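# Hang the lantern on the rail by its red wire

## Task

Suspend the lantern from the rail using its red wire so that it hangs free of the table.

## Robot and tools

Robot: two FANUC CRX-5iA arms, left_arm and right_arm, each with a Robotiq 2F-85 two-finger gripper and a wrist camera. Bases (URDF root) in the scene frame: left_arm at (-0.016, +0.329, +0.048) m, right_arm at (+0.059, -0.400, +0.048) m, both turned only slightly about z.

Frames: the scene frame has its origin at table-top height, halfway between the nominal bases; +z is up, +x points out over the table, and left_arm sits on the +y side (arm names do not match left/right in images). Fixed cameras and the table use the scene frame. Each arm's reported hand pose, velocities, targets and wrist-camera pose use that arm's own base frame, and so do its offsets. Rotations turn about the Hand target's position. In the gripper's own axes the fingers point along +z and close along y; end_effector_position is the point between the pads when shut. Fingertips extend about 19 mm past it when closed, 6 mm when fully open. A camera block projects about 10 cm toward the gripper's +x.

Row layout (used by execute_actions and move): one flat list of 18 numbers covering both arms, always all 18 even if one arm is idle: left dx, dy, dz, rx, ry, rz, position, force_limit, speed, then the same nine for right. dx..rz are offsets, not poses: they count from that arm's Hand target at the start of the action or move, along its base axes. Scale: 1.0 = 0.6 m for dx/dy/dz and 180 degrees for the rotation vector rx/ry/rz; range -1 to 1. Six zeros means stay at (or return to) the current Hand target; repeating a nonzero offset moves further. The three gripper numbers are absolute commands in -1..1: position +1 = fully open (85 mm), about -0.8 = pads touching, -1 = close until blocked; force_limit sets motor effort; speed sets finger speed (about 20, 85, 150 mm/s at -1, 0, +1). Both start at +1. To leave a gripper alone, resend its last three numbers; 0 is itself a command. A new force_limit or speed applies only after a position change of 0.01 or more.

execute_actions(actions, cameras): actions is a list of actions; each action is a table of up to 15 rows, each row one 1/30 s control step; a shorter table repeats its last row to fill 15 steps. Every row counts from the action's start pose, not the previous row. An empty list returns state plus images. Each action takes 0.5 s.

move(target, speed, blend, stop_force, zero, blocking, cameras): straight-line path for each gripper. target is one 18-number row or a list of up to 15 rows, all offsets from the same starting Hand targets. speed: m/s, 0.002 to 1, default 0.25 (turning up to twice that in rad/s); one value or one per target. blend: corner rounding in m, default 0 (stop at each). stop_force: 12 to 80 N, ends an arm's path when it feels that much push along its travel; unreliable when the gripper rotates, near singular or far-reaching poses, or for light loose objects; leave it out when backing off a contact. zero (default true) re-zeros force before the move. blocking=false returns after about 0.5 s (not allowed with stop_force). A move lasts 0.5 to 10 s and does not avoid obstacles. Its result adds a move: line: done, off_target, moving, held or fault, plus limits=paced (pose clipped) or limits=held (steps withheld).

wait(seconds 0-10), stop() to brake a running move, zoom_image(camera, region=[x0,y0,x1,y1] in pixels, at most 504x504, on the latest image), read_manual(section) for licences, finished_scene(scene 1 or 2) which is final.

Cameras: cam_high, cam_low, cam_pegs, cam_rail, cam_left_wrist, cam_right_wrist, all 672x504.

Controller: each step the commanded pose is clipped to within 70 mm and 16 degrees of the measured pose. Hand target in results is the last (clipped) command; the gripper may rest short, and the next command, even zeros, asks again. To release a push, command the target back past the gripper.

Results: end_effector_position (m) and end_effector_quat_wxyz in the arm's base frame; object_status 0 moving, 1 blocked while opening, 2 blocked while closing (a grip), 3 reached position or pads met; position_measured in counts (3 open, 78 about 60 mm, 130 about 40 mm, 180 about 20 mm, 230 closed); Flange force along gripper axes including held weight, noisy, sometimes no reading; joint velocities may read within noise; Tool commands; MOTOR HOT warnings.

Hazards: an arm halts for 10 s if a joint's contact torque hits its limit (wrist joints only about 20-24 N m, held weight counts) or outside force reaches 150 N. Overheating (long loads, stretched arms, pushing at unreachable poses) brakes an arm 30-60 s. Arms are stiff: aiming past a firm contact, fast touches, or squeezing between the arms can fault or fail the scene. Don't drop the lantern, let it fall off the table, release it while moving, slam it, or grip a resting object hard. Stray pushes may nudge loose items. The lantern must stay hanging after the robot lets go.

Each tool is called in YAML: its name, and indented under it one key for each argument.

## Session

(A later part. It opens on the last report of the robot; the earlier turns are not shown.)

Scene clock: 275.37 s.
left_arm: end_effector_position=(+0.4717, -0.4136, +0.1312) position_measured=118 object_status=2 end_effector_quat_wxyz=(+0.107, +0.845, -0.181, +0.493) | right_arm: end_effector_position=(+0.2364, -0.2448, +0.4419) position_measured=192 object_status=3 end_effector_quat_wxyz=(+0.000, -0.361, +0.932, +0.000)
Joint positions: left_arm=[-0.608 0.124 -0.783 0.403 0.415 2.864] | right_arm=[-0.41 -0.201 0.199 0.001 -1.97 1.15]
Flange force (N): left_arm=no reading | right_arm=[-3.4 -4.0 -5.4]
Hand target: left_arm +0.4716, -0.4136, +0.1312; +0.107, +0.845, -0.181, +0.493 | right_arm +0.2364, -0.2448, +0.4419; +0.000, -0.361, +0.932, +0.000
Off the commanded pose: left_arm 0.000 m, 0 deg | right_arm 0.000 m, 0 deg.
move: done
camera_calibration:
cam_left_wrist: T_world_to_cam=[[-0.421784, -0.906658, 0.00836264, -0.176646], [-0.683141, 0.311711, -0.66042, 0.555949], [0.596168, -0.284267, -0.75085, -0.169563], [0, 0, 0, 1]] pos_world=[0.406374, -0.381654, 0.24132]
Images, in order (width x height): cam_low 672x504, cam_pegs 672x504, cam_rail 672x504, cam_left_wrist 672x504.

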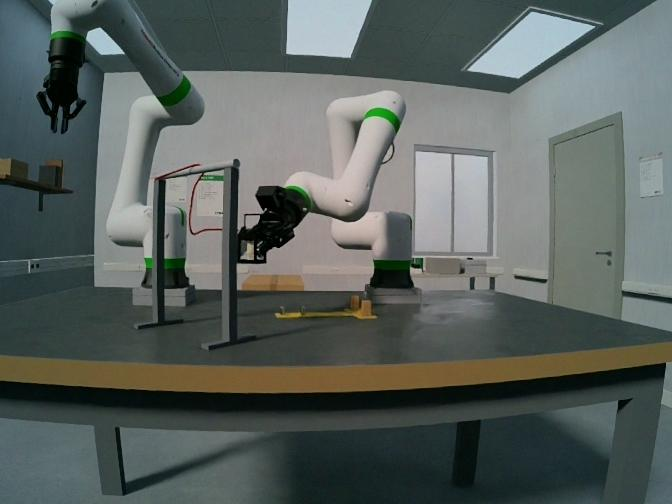

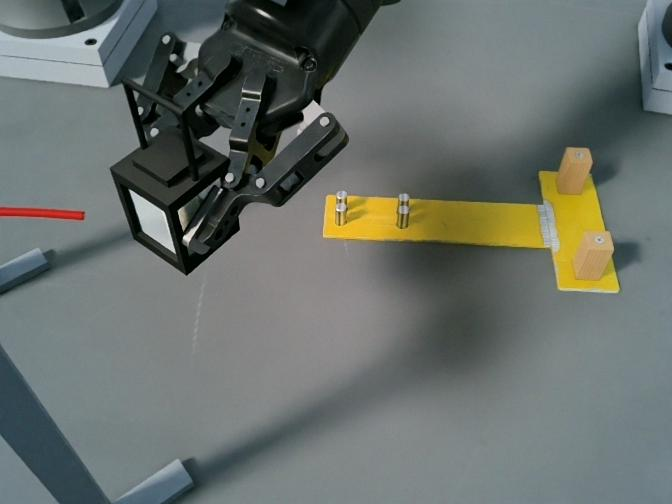

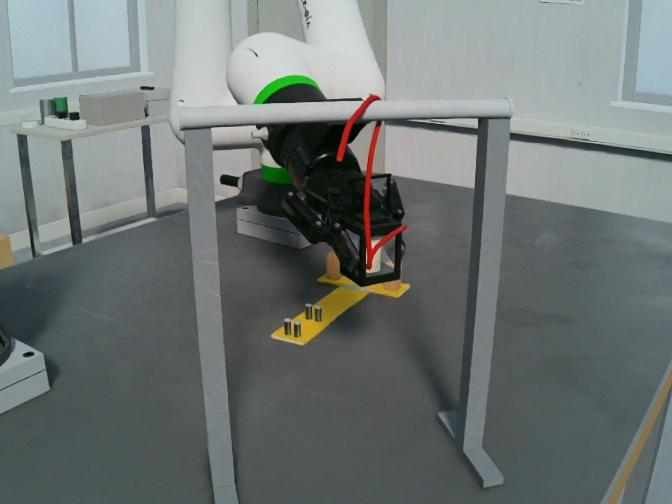

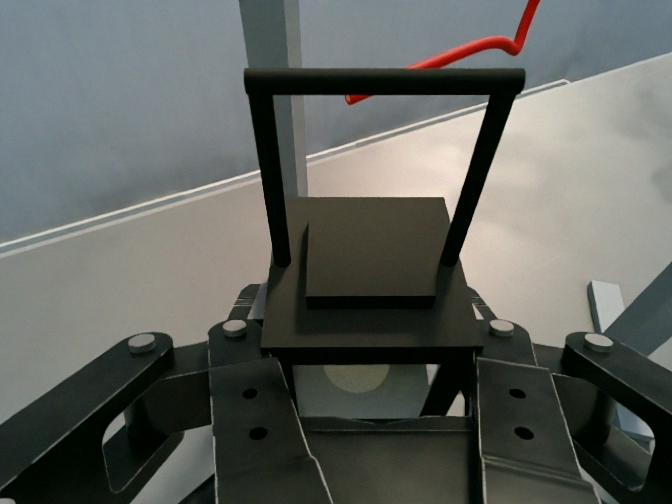

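move:
  target:
    - [0.0673,-0.059,0.005,0,0,-0.06,-1,-0.6,-1,0,0,0,0,0,0,-0.5,-0.6,-0.8]
  speed: 0.04
  cameras: ["cam_left_wrist","cam_low","cam_rail"]

zoom_image:
  camera: "cam_low"
  region: [140, 140, 340, 300]

zoom_image:
  camera: "cam_rail"
  region: [270, 140, 470, 300]

Scene clock: 278.67 s.
left_arm: end_effector_position=(+0.5120, -0.4491, +0.1340) position_measured=118 object_status=2 end_effector_quat_wxyz=(+0.149, +0.823, -0.256, +0.485) | right_arm: end_effector_position=(+0.2364, -0.2448, +0.4419) position_measured=192 object_status=3 end_effector_quat_wxyz=(+0.000, -0.361, +0.932, +0.000)
Joint positions: left_arm=[-0.532 0.2 -0.398 -0.582 0.108 3.685] | right_arm=[-0.41 -0.201 0.199 0.001 -1.97 1.15]
Flange force (N): left_arm=no reading | right_arm=[-4.0 -3.4 -5.5]
Hand target: left_arm +0.5120, -0.4490, +0.1342; +0.153, +0.824, -0.259, +0.480 | right_arm +0.2364, -0.2448, +0.4419; +0.000, -0.361, +0.932, +0.000
Off the commanded pose: left_arm 0.000 m, 1 deg | right_arm 0.000 m, 0 deg.
move: done
camera_calibration:
cam_left_wrist: T_world_to_cam=[[-0.575941, -0.817488, 0.00211074, -0.0720442], [-0.610758, 0.428576, -0.665805, 0.612581], [0.543383, -0.384754, -0.746123, -0.220278], [0, 0, 0, 1]] pos_world=[0.452341, -0.406186, 0.243657]
Images, in order (width x height): cam_low 672x504, cam_rail 672x504, cam_left_wrist 672x504.

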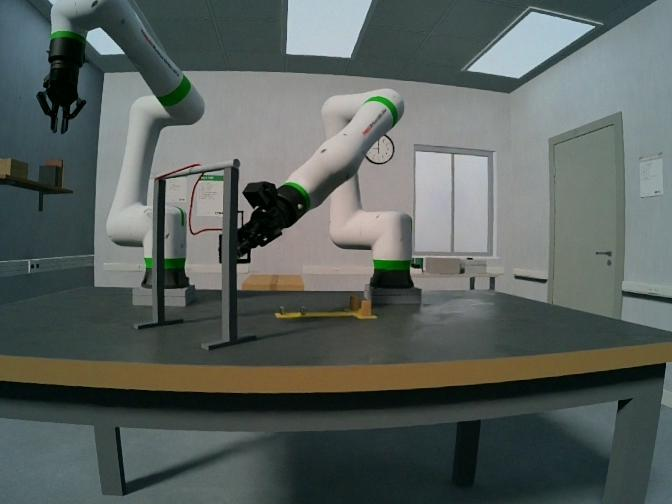

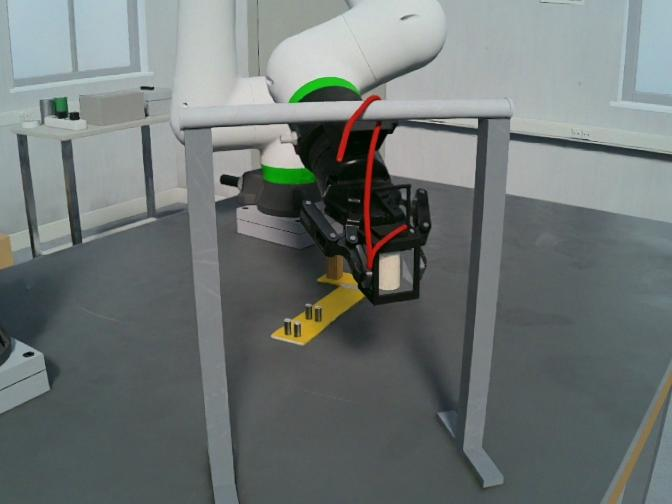

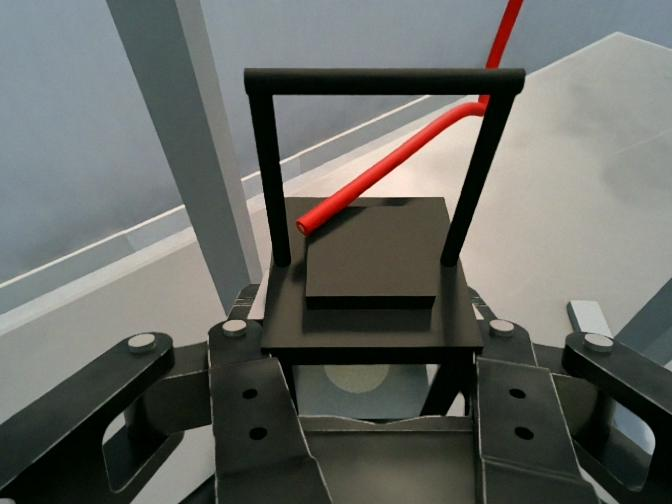

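Scaled by 2.520 from the camera's 672x504 image, which has a finer 960x720 frame.

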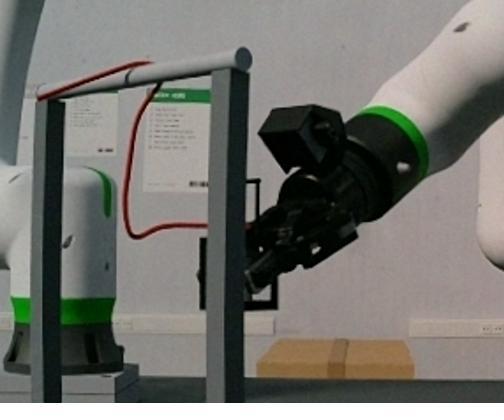

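Scaled by 2.520 from the camera's 672x504 image, which has a finer 960x720 frame.

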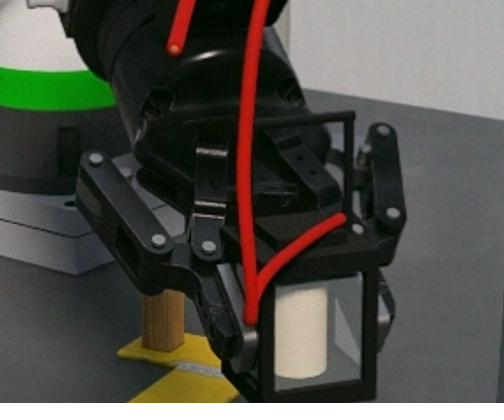

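move:
  target:
    - [0.025,-0.092,0,0,0,0,-1,-0.6,-1,0,0,0,0,0,0,-0.5,-0.6,-0.8]
  speed: 0.04
  cameras: ["cam_left_wrist","cam_low","cam_rail"]

zoom_image:
  camera: "cam_rail"
  region: [270, 140, 470, 300]

Scene clock: 280.97 s.
left_arm: end_effector_position=(+0.5271, -0.5042, +0.1342) position_measured=118 object_status=2 end_effector_quat_wxyz=(+0.154, +0.824, -0.260, +0.480) | right_arm: end_effector_position=(+0.2364, -0.2448, +0.4419) position_measured=192 object_status=3 end_effector_quat_wxyz=(+0.000, -0.361, +0.932, +0.000)
Joint positions: left_arm=[-0.574 0.306 -0.351 -0.246 0.147 3.369] | right_arm=[-0.41 -0.201 0.199 0.001 -1.97 1.15]
Flange force (N): left_arm=no reading | right_arm=[-3.1 -3.0 -5.1]
Hand target: left_arm +0.5270, -0.5042, +0.1342; +0.153, +0.824, -0.259, +0.480 | right_arm +0.2364, -0.2448, +0.4419; +0.000, -0.361, +0.932, +0.000
Off the commanded pose: left_arm 0.000 m, 0 deg | right_arm 0.000 m, 0 deg.
move: done
camera_calibration:
cam_left_wrist: T_world_to_cam=[[-0.584934, -0.811031, 0.00898582, -0.10126], [-0.612688, 0.434571, -0.660123, 0.648728], [0.531475, -0.391634, -0.751104, -0.24607], [0, 0, 0, 1]] pos_world=[0.469018, -0.460413, 0.244326]
Images, in order (width x height): cam_low 672x504, cam_rail 672x504, cam_left_wrist 672x504.

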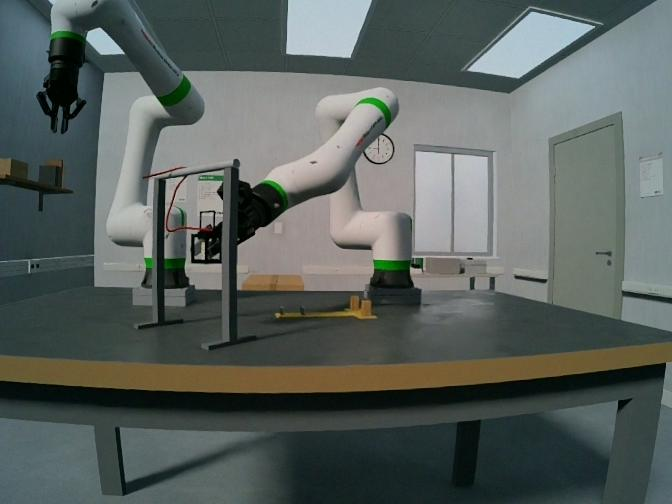

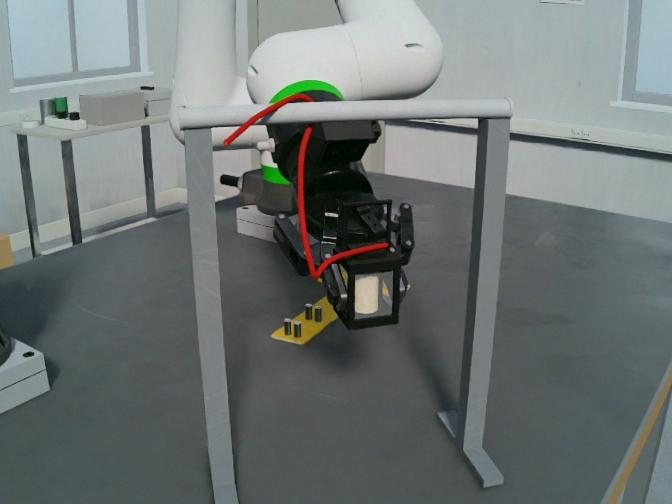

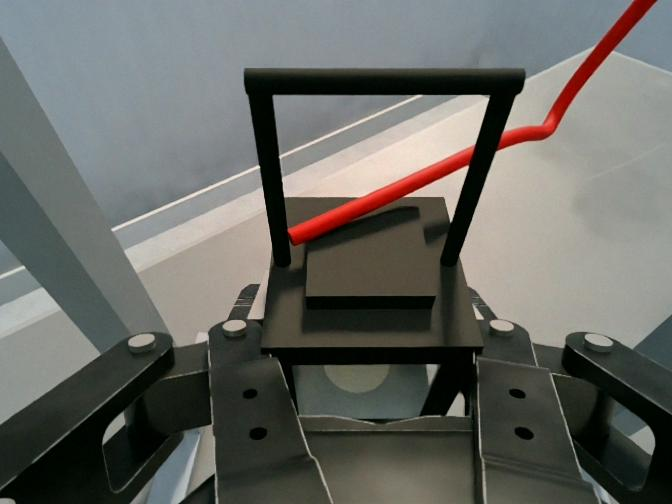

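Scaled by 2.520 from the camera's 672x504 image, which has a finer 960x720 frame.

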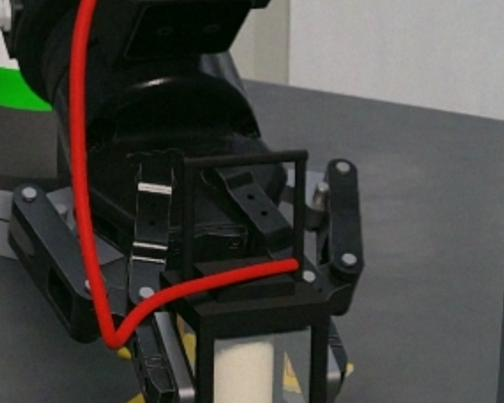

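move:
  target:
    - [0.012,0.01,-0.006,0,0,-0.085,-1,-0.6,-1,0,0,0,0,0,0,-0.5,-0.6,-0.8]
    - [0.01,-0.045,-0.006,0,0,-0.085,-1,-0.6,-1,0,0,0,0,0,0,-0.5,-0.6,-0.8]
  speed: 0.05
  cameras: ["cam_left_wrist","cam_low","cam_rail"]

zoom_image:
  camera: "cam_rail"
  region: [210, 80, 450, 330]

Scene clock: 286.50 s.
left_arm: end_effector_position=(+0.5327, -0.5313, +0.1301) position_measured=118 object_status=2 end_effector_quat_wxyz=(+0.197, +0.765, -0.341, +0.509) | right_arm: end_effector_position=(+0.2364, -0.2448, +0.4419) position_measured=192 object_status=3 end_effector_quat_wxyz=(+0.000, -0.361, +0.932, +0.000)
Joint positions: left_arm=[-0.611 0.365 -0.183 -0.916 0.206 3.925] | right_arm=[-0.41 -0.201 0.199 0.001 -1.97 1.15]
Flange force (N): left_arm=no reading | right_arm=[-3.0 -3.5 -5.5]
Hand target: left_arm +0.5330, -0.5312, +0.1306; +0.216, +0.782, -0.367, +0.456 | right_arm +0.2364, -0.2448, +0.4419; +0.000, -0.361, +0.932, +0.000
Off the commanded pose: left_arm 0.001 m, 7 deg | right_arm 0.000 m, 0 deg.
joint sent to its limit (left arm) — joint 6 (wrist roll), upper limit. The joint targets are off in orientation, not in position.
move: off_target (left_arm)
camera_calibration:
cam_left_wrist: T_world_to_cam=[[-0.731805, -0.680236, -0.0417133, 0.0343822], [-0.442365, 0.520679, -0.730211, 0.625396], [0.518435, -0.515919, -0.681948, -0.330862], [0, 0, 0, 1]] pos_world=[0.473345, -0.472941, 0.232475]
Images, in order (width x height): cam_low 672x504, cam_rail 672x504, cam_left_wrist 672x504.

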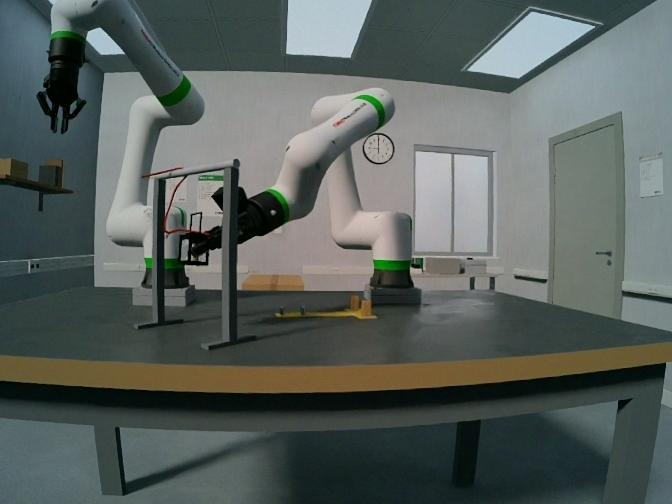

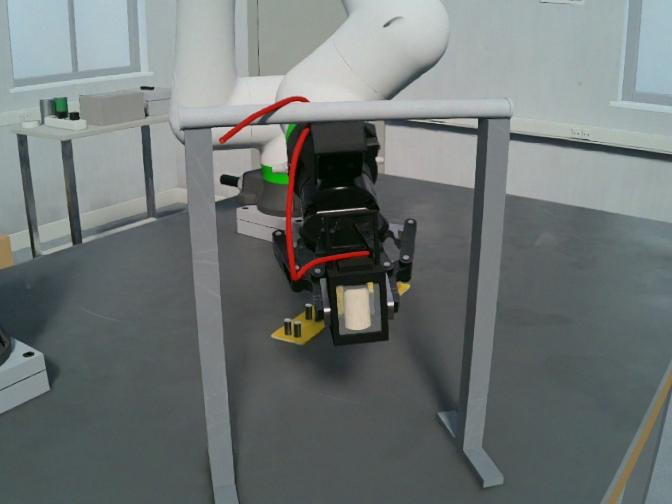

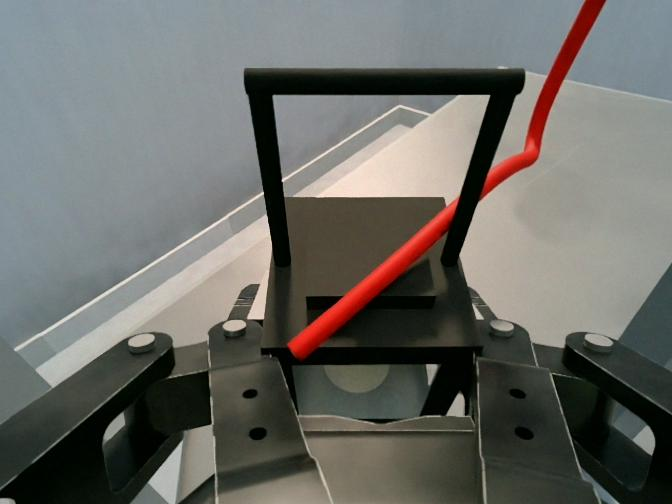

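Scaled by 2.016 from the camera's 672x504 image, which has a finer 960x720 frame.

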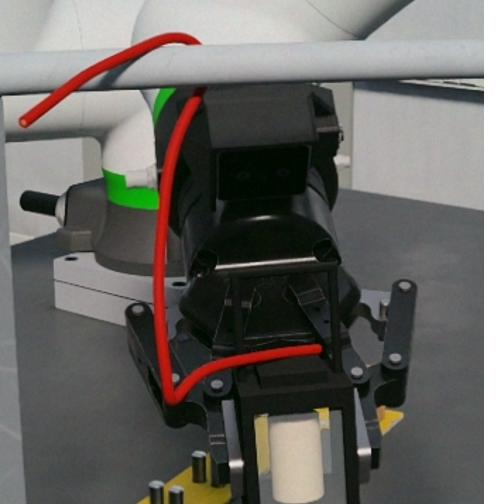

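move:
  target:
    - [-0.026,-0.058,0,0,0,0,-1,-0.6,-1,0,0,0,0,0,0,-0.5,-0.6,-0.8]
    - [-0.028,-0.062,-0.028,0,0,0,-1,-0.6,-1,0,0,0,0,0,0,-0.5,-0.6,-0.8]
  speed: 0.04
  cameras: ["cam_left_wrist","cam_low","cam_rail"]

zoom_image:
  camera: "cam_rail"
  region: [210, 80, 450, 330]

Scene clock: 290.67 s.
left_arm: end_effector_position=(+0.5159, -0.5685, +0.1134) position_measured=118 object_status=2 end_effector_quat_wxyz=(+0.204, +0.771, -0.348, +0.493) | right_arm: end_effector_position=(+0.2364, -0.2448, +0.4419) position_measured=192 object_status=3 end_effector_quat_wxyz=(+0.000, -0.361, +0.932, +0.000)
Joint positions: left_arm=[-0.674 0.417 -0.137 -0.884 0.165 3.925] | right_arm=[-0.41 -0.201 0.199 0.001 -1.97 1.15]
Flange force (N): left_arm=no reading | right_arm=[-3.6 -3.6 -5.5]
Hand target: left_arm +0.5162, -0.5684, +0.1138; +0.216, +0.782, -0.367, +0.456 | right_arm +0.2364, -0.2448, +0.4419; +0.000, -0.361, +0.932, +0.000
Off the commanded pose: left_arm 0.001 m, 5 deg | right_arm 0.000 m, 0 deg.
joint sent to its limit (left arm) — joint 6 (wrist roll), upper limit. The joint targets are off in orientation, not in position.
move: off_target (left_arm)
camera_calibration:
cam_left_wrist: T_world_to_cam=[[-0.745818, -0.665673, -0.025206, 0.00963854], [-0.45546, 0.537177, -0.709927, 0.638908], [0.48612, -0.517996, -0.703824, -0.3348], [0, 0, 0, 1]] pos_world=[0.460938, -0.510216, 0.218181]
Images, in order (width x height): cam_low 672x504, cam_rail 672x504, cam_left_wrist 672x504.

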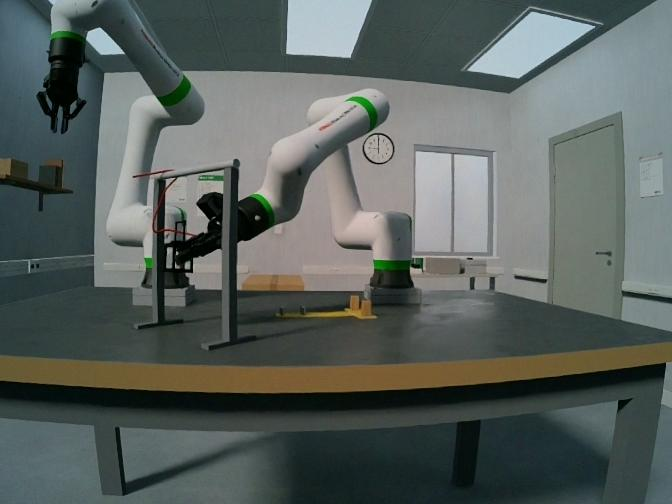

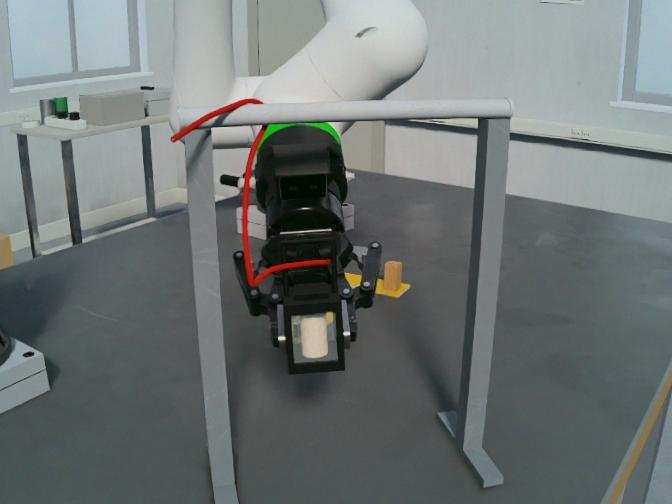

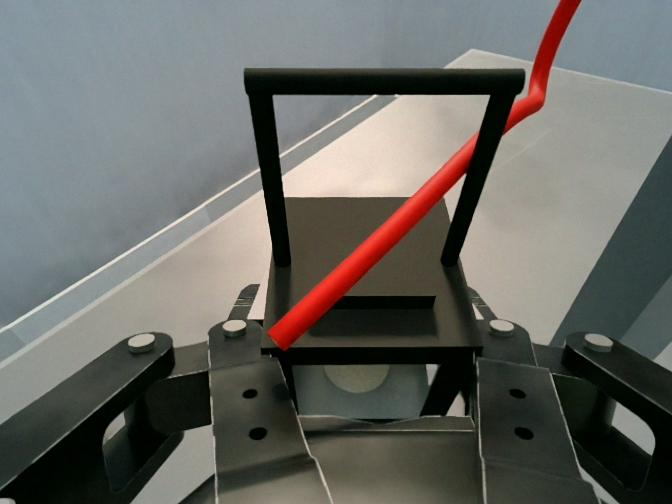

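Scaled by 2.016 from the camera's 672x504 image, which has a finer 960x720 frame.

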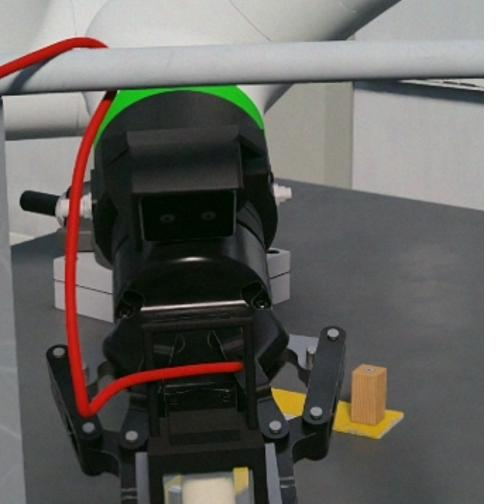

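move:
  target:
    - [0.008,0.006,-0.035,0,0,0,-1,-0.6,-1,0,0,0,0,0,0,-0.5,-0.6,-0.8]
  speed: 0.03
  cameras: ["cam_left_wrist","cam_low","cam_rail"]

zoom_image:
  camera: "cam_rail"
  region: [160, 80, 400, 330]

Scene clock: 292.77 s.
left_arm: end_effector_position=(+0.5207, -0.5649, +0.0924) position_measured=118 object_status=2 end_effector_quat_wxyz=(+0.206, +0.773, -0.352, +0.486) | right_arm: end_effector_position=(+0.2364, -0.2448, +0.4419) position_measured=192 object_status=3 end_effector_quat_wxyz=(+0.000, -0.361, +0.932, +0.000)
Joint positions: left_arm=[-0.658 0.454 -0.134 -0.896 0.196 3.925] | right_arm=[-0.41 -0.201 0.199 0.001 -1.97 1.15]
Flange force (N): left_arm=no reading | right_arm=[-3.4 -3.4 -5.6]
Hand target: left_arm +0.5210, -0.5648, +0.0928; +0.216, +0.782, -0.367, +0.456 | right_arm +0.2364, -0.2448, +0.4419; +0.000, -0.361, +0.932, +0.000
Off the commanded pose: left_arm 0.001 m, 4 deg | right_arm 0.000 m, 0 deg.
joint sent to its limit (left arm) — joint 6 (wrist roll), upper limit. The joint targets are off in orientation, not in position.
move: off_target (left_arm)
camera_calibration:
cam_left_wrist: T_world_to_cam=[[-0.752798, -0.65795, -0.0199106, 0.0227047], [-0.458868, 0.546224, -0.700771, 0.630306], [0.471948, -0.518403, -0.713109, -0.342015], [0, 0, 0, 1]] pos_world=[0.467733, -0.506651, 0.198258]
Images, in order (width x height): cam_low 672x504, cam_rail 672x504, cam_left_wrist 672x504.

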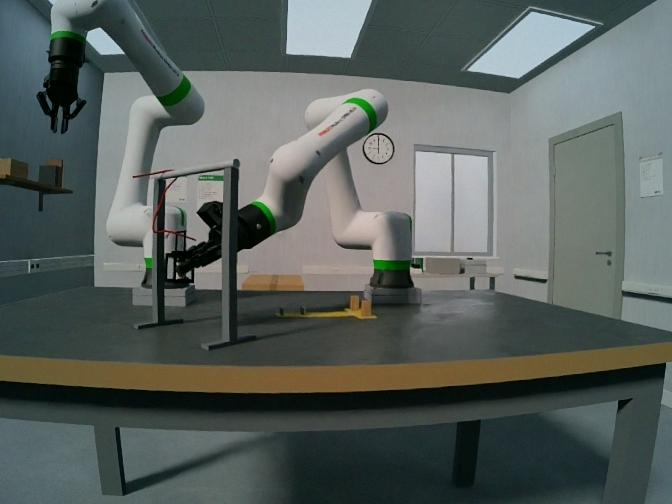

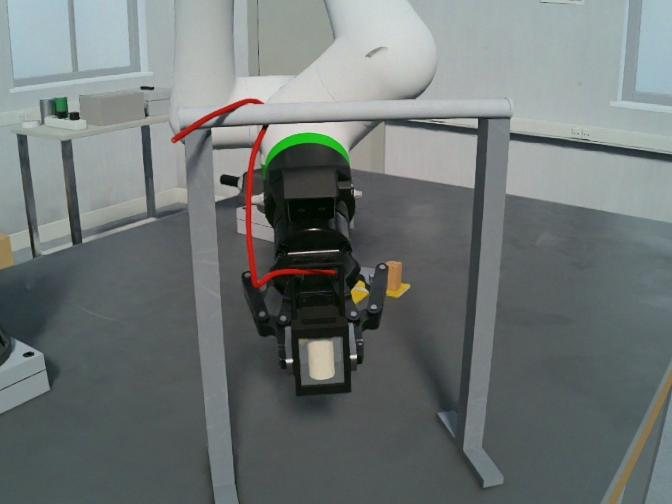

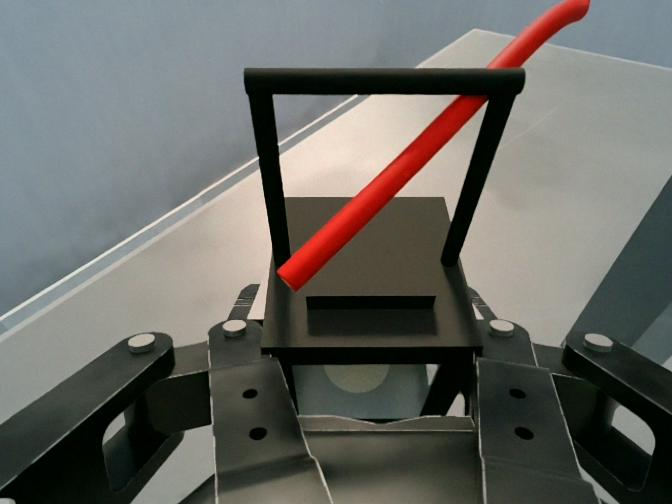

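Scaled by 2.016 from the camera's 672x504 image, which has a finer 960x720 frame.

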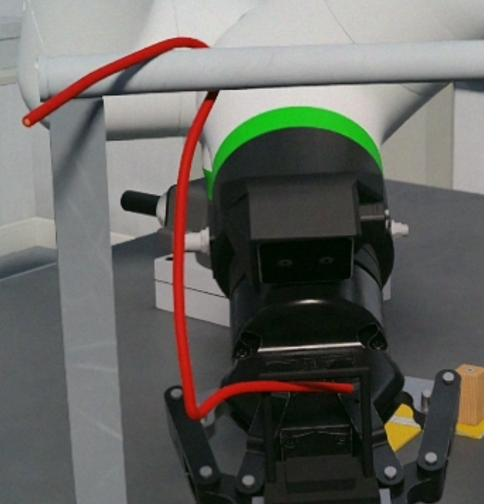

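move:
  target: [0,0,-0.016,0,0,0,-1,-0.6,-1,0,0,0,0,0,0,-0.5,-0.6,-0.8]
  speed: 0.03
  cameras: ["cam_left_wrist","cam_rail"]

zoom_image:
  camera: "cam_rail"
  region: [220, 210, 400, 330]

Scene clock: 294.37 s.
left_arm: end_effector_position=(+0.5207, -0.5649, +0.0828) position_measured=118 object_status=2 end_effector_quat_wxyz=(+0.207, +0.774, -0.354, +0.482) | right_arm: end_effector_position=(+0.2364, -0.2448, +0.4419) position_measured=192 object_status=3 end_effector_quat_wxyz=(+0.000, -0.361, +0.932, +0.000)
Joint positions: left_arm=[-0.655 0.47 -0.132 -0.899 0.206 3.925] | right_arm=[-0.41 -0.201 0.199 0.001 -1.97 1.15]
Flange force (N): left_arm=no reading | right_arm=[-3.5 -3.1 -5.4]
Hand target: left_arm +0.5210, -0.5648, +0.0832; +0.216, +0.782, -0.367, +0.456 | right_arm +0.2364, -0.2448, +0.4419; +0.000, -0.361, +0.932, +0.000
Off the commanded pose: left_arm 0.001 m, 4 deg | right_arm 0.000 m, 0 deg.
joint sent to its limit (left arm) — joint 6 (wrist roll), upper limit. The joint targets are off in orientation, not in position.
move: off_target (left_arm)
camera_calibration:
cam_left_wrist: T_world_to_cam=[[-0.7565, -0.653786, -0.0164839, 0.0265074], [-0.461102, 0.551079, -0.695483, 0.627079], [0.463781, -0.518532, -0.718354, -0.344196], [0, 0, 0, 1]] pos_world=[0.468832, -0.506717, 0.189305]
Images, in order (width x height): cam_rail 672x504, cam_left_wrist 672x504.

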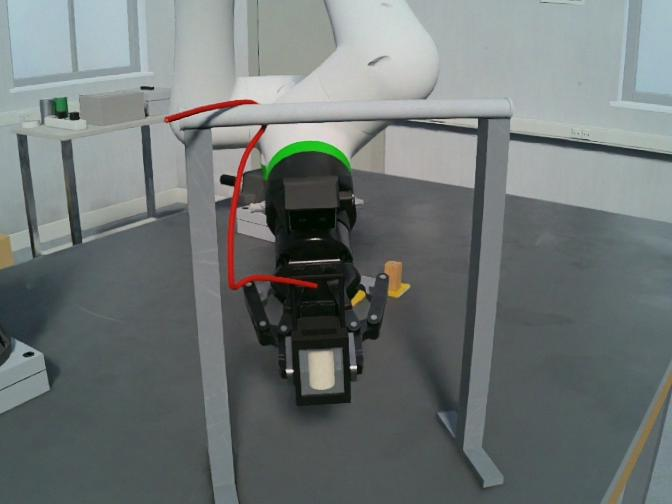

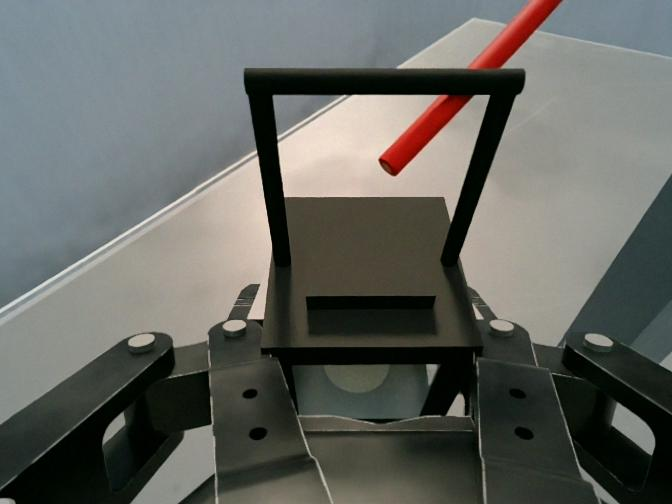

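Scaled by 2.800 from the camera's 672x504 image, which has a finer 960x720 frame.

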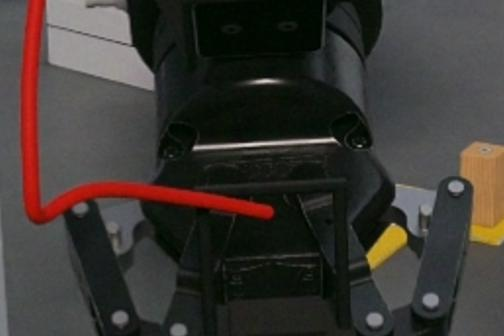

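move:
  target: [0,0,0.037,0,0,0.0,-1,-0.6,-1,0,0,0,0,0,0,-0.5,-0.6,-0.8]
  speed: 0.04
  cameras: ["cam_left_wrist","cam_rail"]

zoom_image:
  camera: "cam_rail"
  region: [160, 80, 400, 330]

Scene clock: 295.93 s.
left_arm: end_effector_position=(+0.5207, -0.5649, +0.1049) position_measured=118 object_status=2 end_effector_quat_wxyz=(+0.204, +0.771, -0.349, +0.491) | right_arm: end_effector_position=(+0.2364, -0.2448, +0.4419) position_measured=192 object_status=3 end_effector_quat_wxyz=(+0.000, -0.361, +0.932, +0.000)
Joint positions: left_arm=[-0.662 0.433 -0.136 -0.892 0.182 3.925] | right_arm=[-0.41 -0.201 0.199 0.001 -1.97 1.15]
Flange force (N): left_arm=no reading | right_arm=[-3.1 -3.8 -5.3]
Hand target: left_arm +0.5210, -0.5648, +0.1054; +0.216, +0.782, -0.367, +0.456 | right_arm +0.2364, -0.2448, +0.4419; +0.000, -0.361, +0.932, +0.000
Off the commanded pose: left_arm 0.001 m, 5 deg | right_arm 0.000 m, 0 deg.
joint sent to its limit (left arm) — joint 6 (wrist roll), upper limit. The joint targets are off in orientation, not in position.
move: off_target (left_arm)
camera_calibration:
cam_left_wrist: T_world_to_cam=[[-0.747822, -0.663457, -0.024237, 0.0176457], [-0.455944, 0.539773, -0.707644, 0.634629], [0.482574, -0.518141, -0.706154, -0.339191], [0, 0, 0, 1]] pos_world=[0.466236, -0.506597, 0.209998]
Images, in order (width x height): cam_rail 672x504, cam_left_wrist 672x504.

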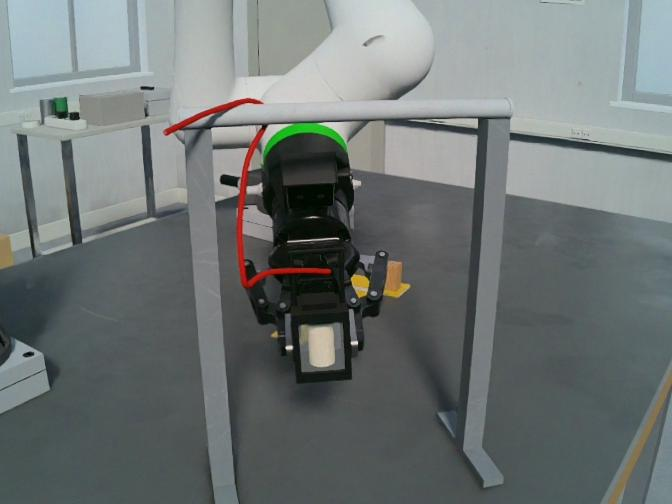

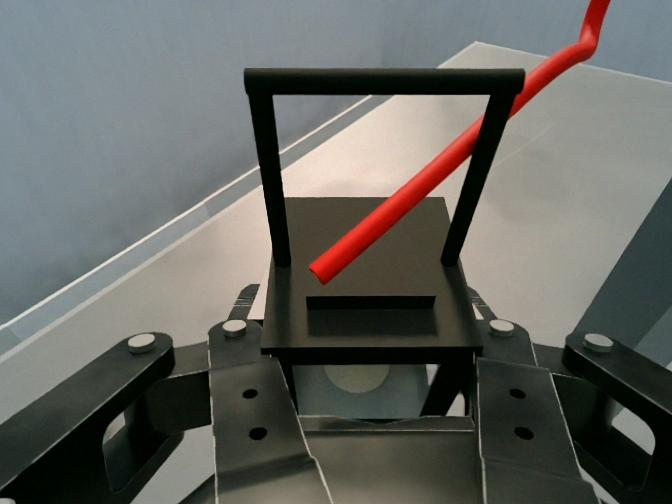

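Scaled by 2.016 from the camera's 672x504 image, which has a finer 960x720 frame.

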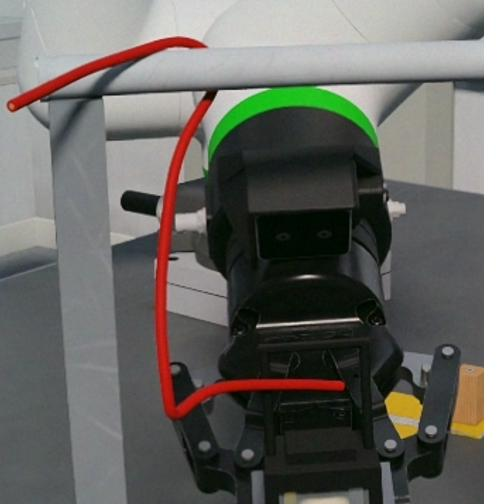

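move:
  target:
    - [-0.01,0.1,0.01,0,0,0,-1,-0.6,-1,0,0,0,0,0,0,-0.5,-0.6,-0.8]
    - [-0.13,0.31,0.1,0,0,0,-1,-0.6,-1,0,0,0,0,0,0,-0.5,-0.6,-0.8]
  speed: 0.1
  cameras: ["cam_rail","cam_left_wrist"]

move:
  target: [0,0,0,0.37,-0.449,-0.328,-1,-0.6,-1,0,0,0,0,0,0,-0.5,-0.6,-0.8]
  speed: 0.5

move:
  target: [0,0,0,0.37,-0.449,-0.328,-1,-0.6,-1,0,0,0,0,0,0,-0.5,-0.6,-0.8]
  speed: 0.5

move:
  target: [0,0,0,0.37,-0.449,-0.328,-1,-0.6,-1,0,0,0,0,0,0,-0.5,-0.6,-0.8]
  speed: 0.5
  cameras: ["cam_left_wrist","cam_low","cam_rail"]

Scene clock: 299.67 s.
left_arm: end_effector_position=(+0.4429, -0.3792, +0.1646) position_measured=118 object_status=2 end_effector_quat_wxyz=(+0.183, +0.750, -0.333, +0.541) | right_arm: end_effector_position=(+0.2364, -0.2448, +0.4419) position_measured=192 object_status=3 end_effector_quat_wxyz=(+0.000, -0.361, +0.932, +0.000)
Joint positions: left_arm=[-0.433 -0.059 -0.617 -1.014 0.344 3.925] | right_arm=[-0.41 -0.201 0.199 0.001 -1.97 1.15]
Flange force (N): left_arm=no reading | right_arm=[-3.2 -3.9 -5.3]
Hand target: left_arm +0.4430, -0.3788, +0.1654; +0.216, +0.782, -0.367, +0.456 | right_arm +0.2364, -0.2448, +0.4419; +0.000, -0.361, +0.932, +0.000
Off the commanded pose: left_arm 0.001 m, 12 deg | right_arm 0.000 m, 0 deg.
joint sent to its limit (left arm) — joint 6 (wrist roll), upper limit. The joint targets are off in orientation, not in position.
move: off_target (left_arm)
camera_calibration:
cam_left_wrist: T_world_to_cam=[[-0.707087, -0.702208, -0.0832601, 0.0611322], [-0.404143, 0.497928, -0.767291, 0.512264], [0.580256, -0.508892, -0.635871, -0.214575], [0, 0, 0, 1]] pos_world=[0.374762, -0.321339, 0.261704]
Images, in order (width x height): cam_rail 672x504, cam_left_wrist 672x504.

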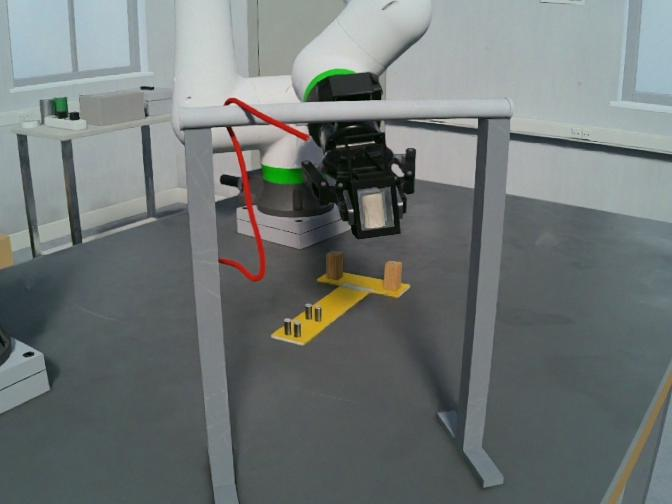

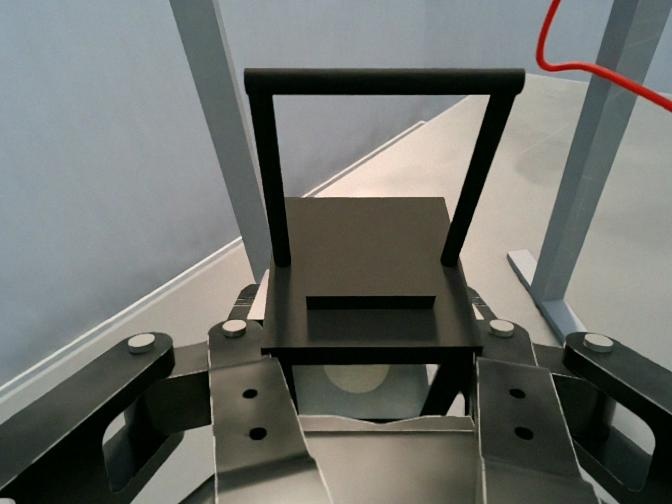

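Scene clock: 302.57 s.
left_arm: end_effector_position=(+0.4433, -0.3789, +0.1653) position_measured=118 object_status=2 end_effector_quat_wxyz=(+0.288, -0.069, +0.857, -0.422) | right_arm: end_effector_position=(+0.2364, -0.2448, +0.4419) position_measured=192 object_status=3 end_effector_quat_wxyz=(+0.000, -0.361, +0.932, +0.000)
Joint positions: left_arm=[-0.781 -0.087 -0.522 -2.167 0.117 3.168] | right_arm=[-0.41 -0.201 0.199 0.001 -1.97 1.15]
Flange force (N): left_arm=no reading | right_arm=[-3.5 -4.0 -5.8]
Hand target: left_arm +0.4430, -0.3788, +0.1654; +0.288, -0.072, +0.860, -0.415 | right_arm +0.2364, -0.2448, +0.4419; +0.000, -0.361, +0.932, +0.000
Off the commanded pose: left_arm 0.000 m, 1 deg | right_arm 0.000 m, 0 deg.
move: done

Scene clock: 305.50 s.
left_arm: end_effector_position=(+0.4431, -0.3789, +0.1653) position_measured=118 object_status=2 end_effector_quat_wxyz=(+0.505, +0.712, +0.486, +0.034) | right_arm: end_effector_position=(+0.2364, -0.2448, +0.4419) position_measured=192 object_status=3 end_effector_quat_wxyz=(+0.000, -0.361, +0.932, +0.000)
Joint positions: left_arm=[-0.939 -0.091 -0.697 -2.849 -0.101 1.828] | right_arm=[-0.41 -0.201 0.199 0.001 -1.97 1.15]
Flange force (N): left_arm=no reading | right_arm=[-3.3 -3.7 -5.1]
Hand target: left_arm +0.4430, -0.3788, +0.1654; +0.503, +0.711, +0.491, +0.042 | right_arm +0.2364, -0.2448, +0.4419; +0.000, -0.361, +0.932, +0.000
Off the commanded pose: left_arm 0.000 m, 1 deg | right_arm 0.000 m, 0 deg.
move: done

Scene clock: 308.87 s.
left_arm: end_effector_position=(+0.4430, -0.3789, +0.1653) position_measured=118 object_status=2 end_effector_quat_wxyz=(+0.223, +0.776, -0.376, +0.454) | right_arm: end_effector_position=(+0.2364, -0.2448, +0.4419) position_measured=192 object_status=3 end_effector_quat_wxyz=(+0.000, -0.361, +0.932, +0.000)
Joint positions: left_arm=[-0.94 -0.091 -0.702 -2.868 -0.106 -0.25] | right_arm=[-0.41 -0.201 0.199 0.001 -1.97 1.15]
Flange force (N): left_arm=no reading | right_arm=[-3.7 -3.9 -5.3]
Hand target: left_arm +0.4430, -0.3788, +0.1654; +0.213, +0.780, -0.371, +0.457 | right_arm +0.2364, -0.2448, +0.4419; +0.000, -0.361, +0.932, +0.000
Off the commanded pose: left_arm 0.000 m, 1 deg | right_arm 0.000 m, 0 deg.
move: done
camera_calibration:
cam_left_wrist: T_world_to_cam=[[-0.793276, -0.608777, 0.0102272, 0.119638], [-0.460662, 0.589121, -0.663873, 0.555169], [0.398125, -0.531346, -0.747776, -0.12346], [0, 0, 0, 1]] pos_world=[0.399803, -0.319829, 0.275018]
Images, in order (width x height): cam_low 672x504, cam_rail 672x504, cam_left_wrist 672x504.

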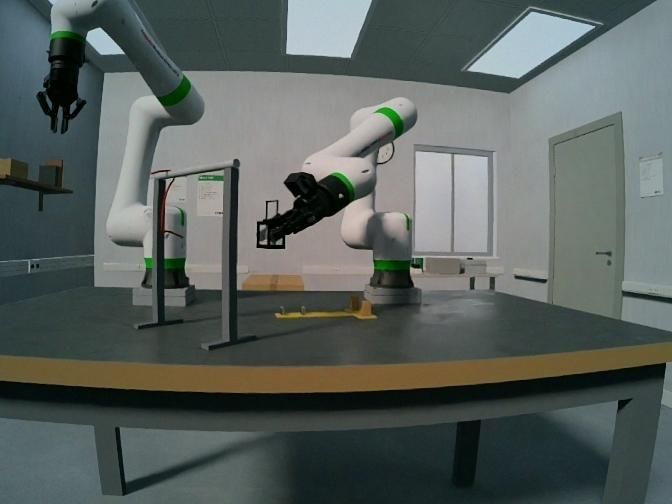

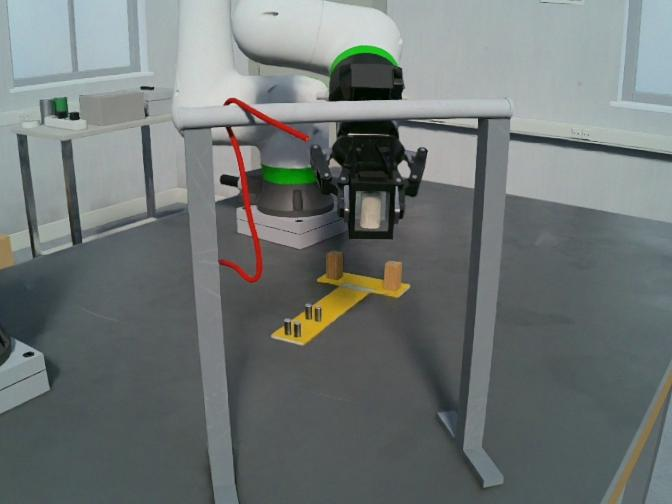

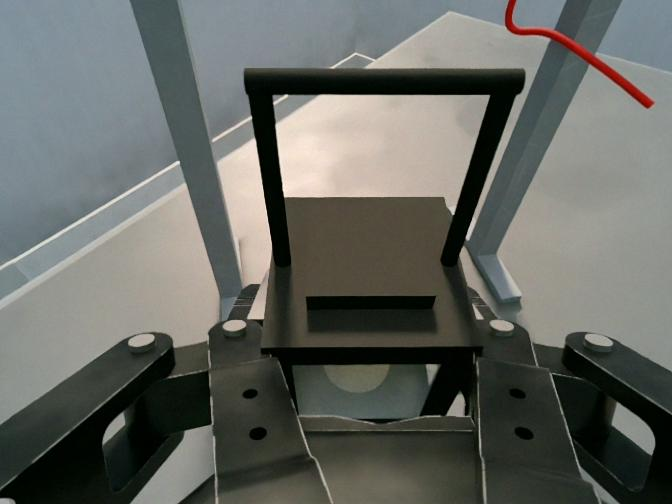

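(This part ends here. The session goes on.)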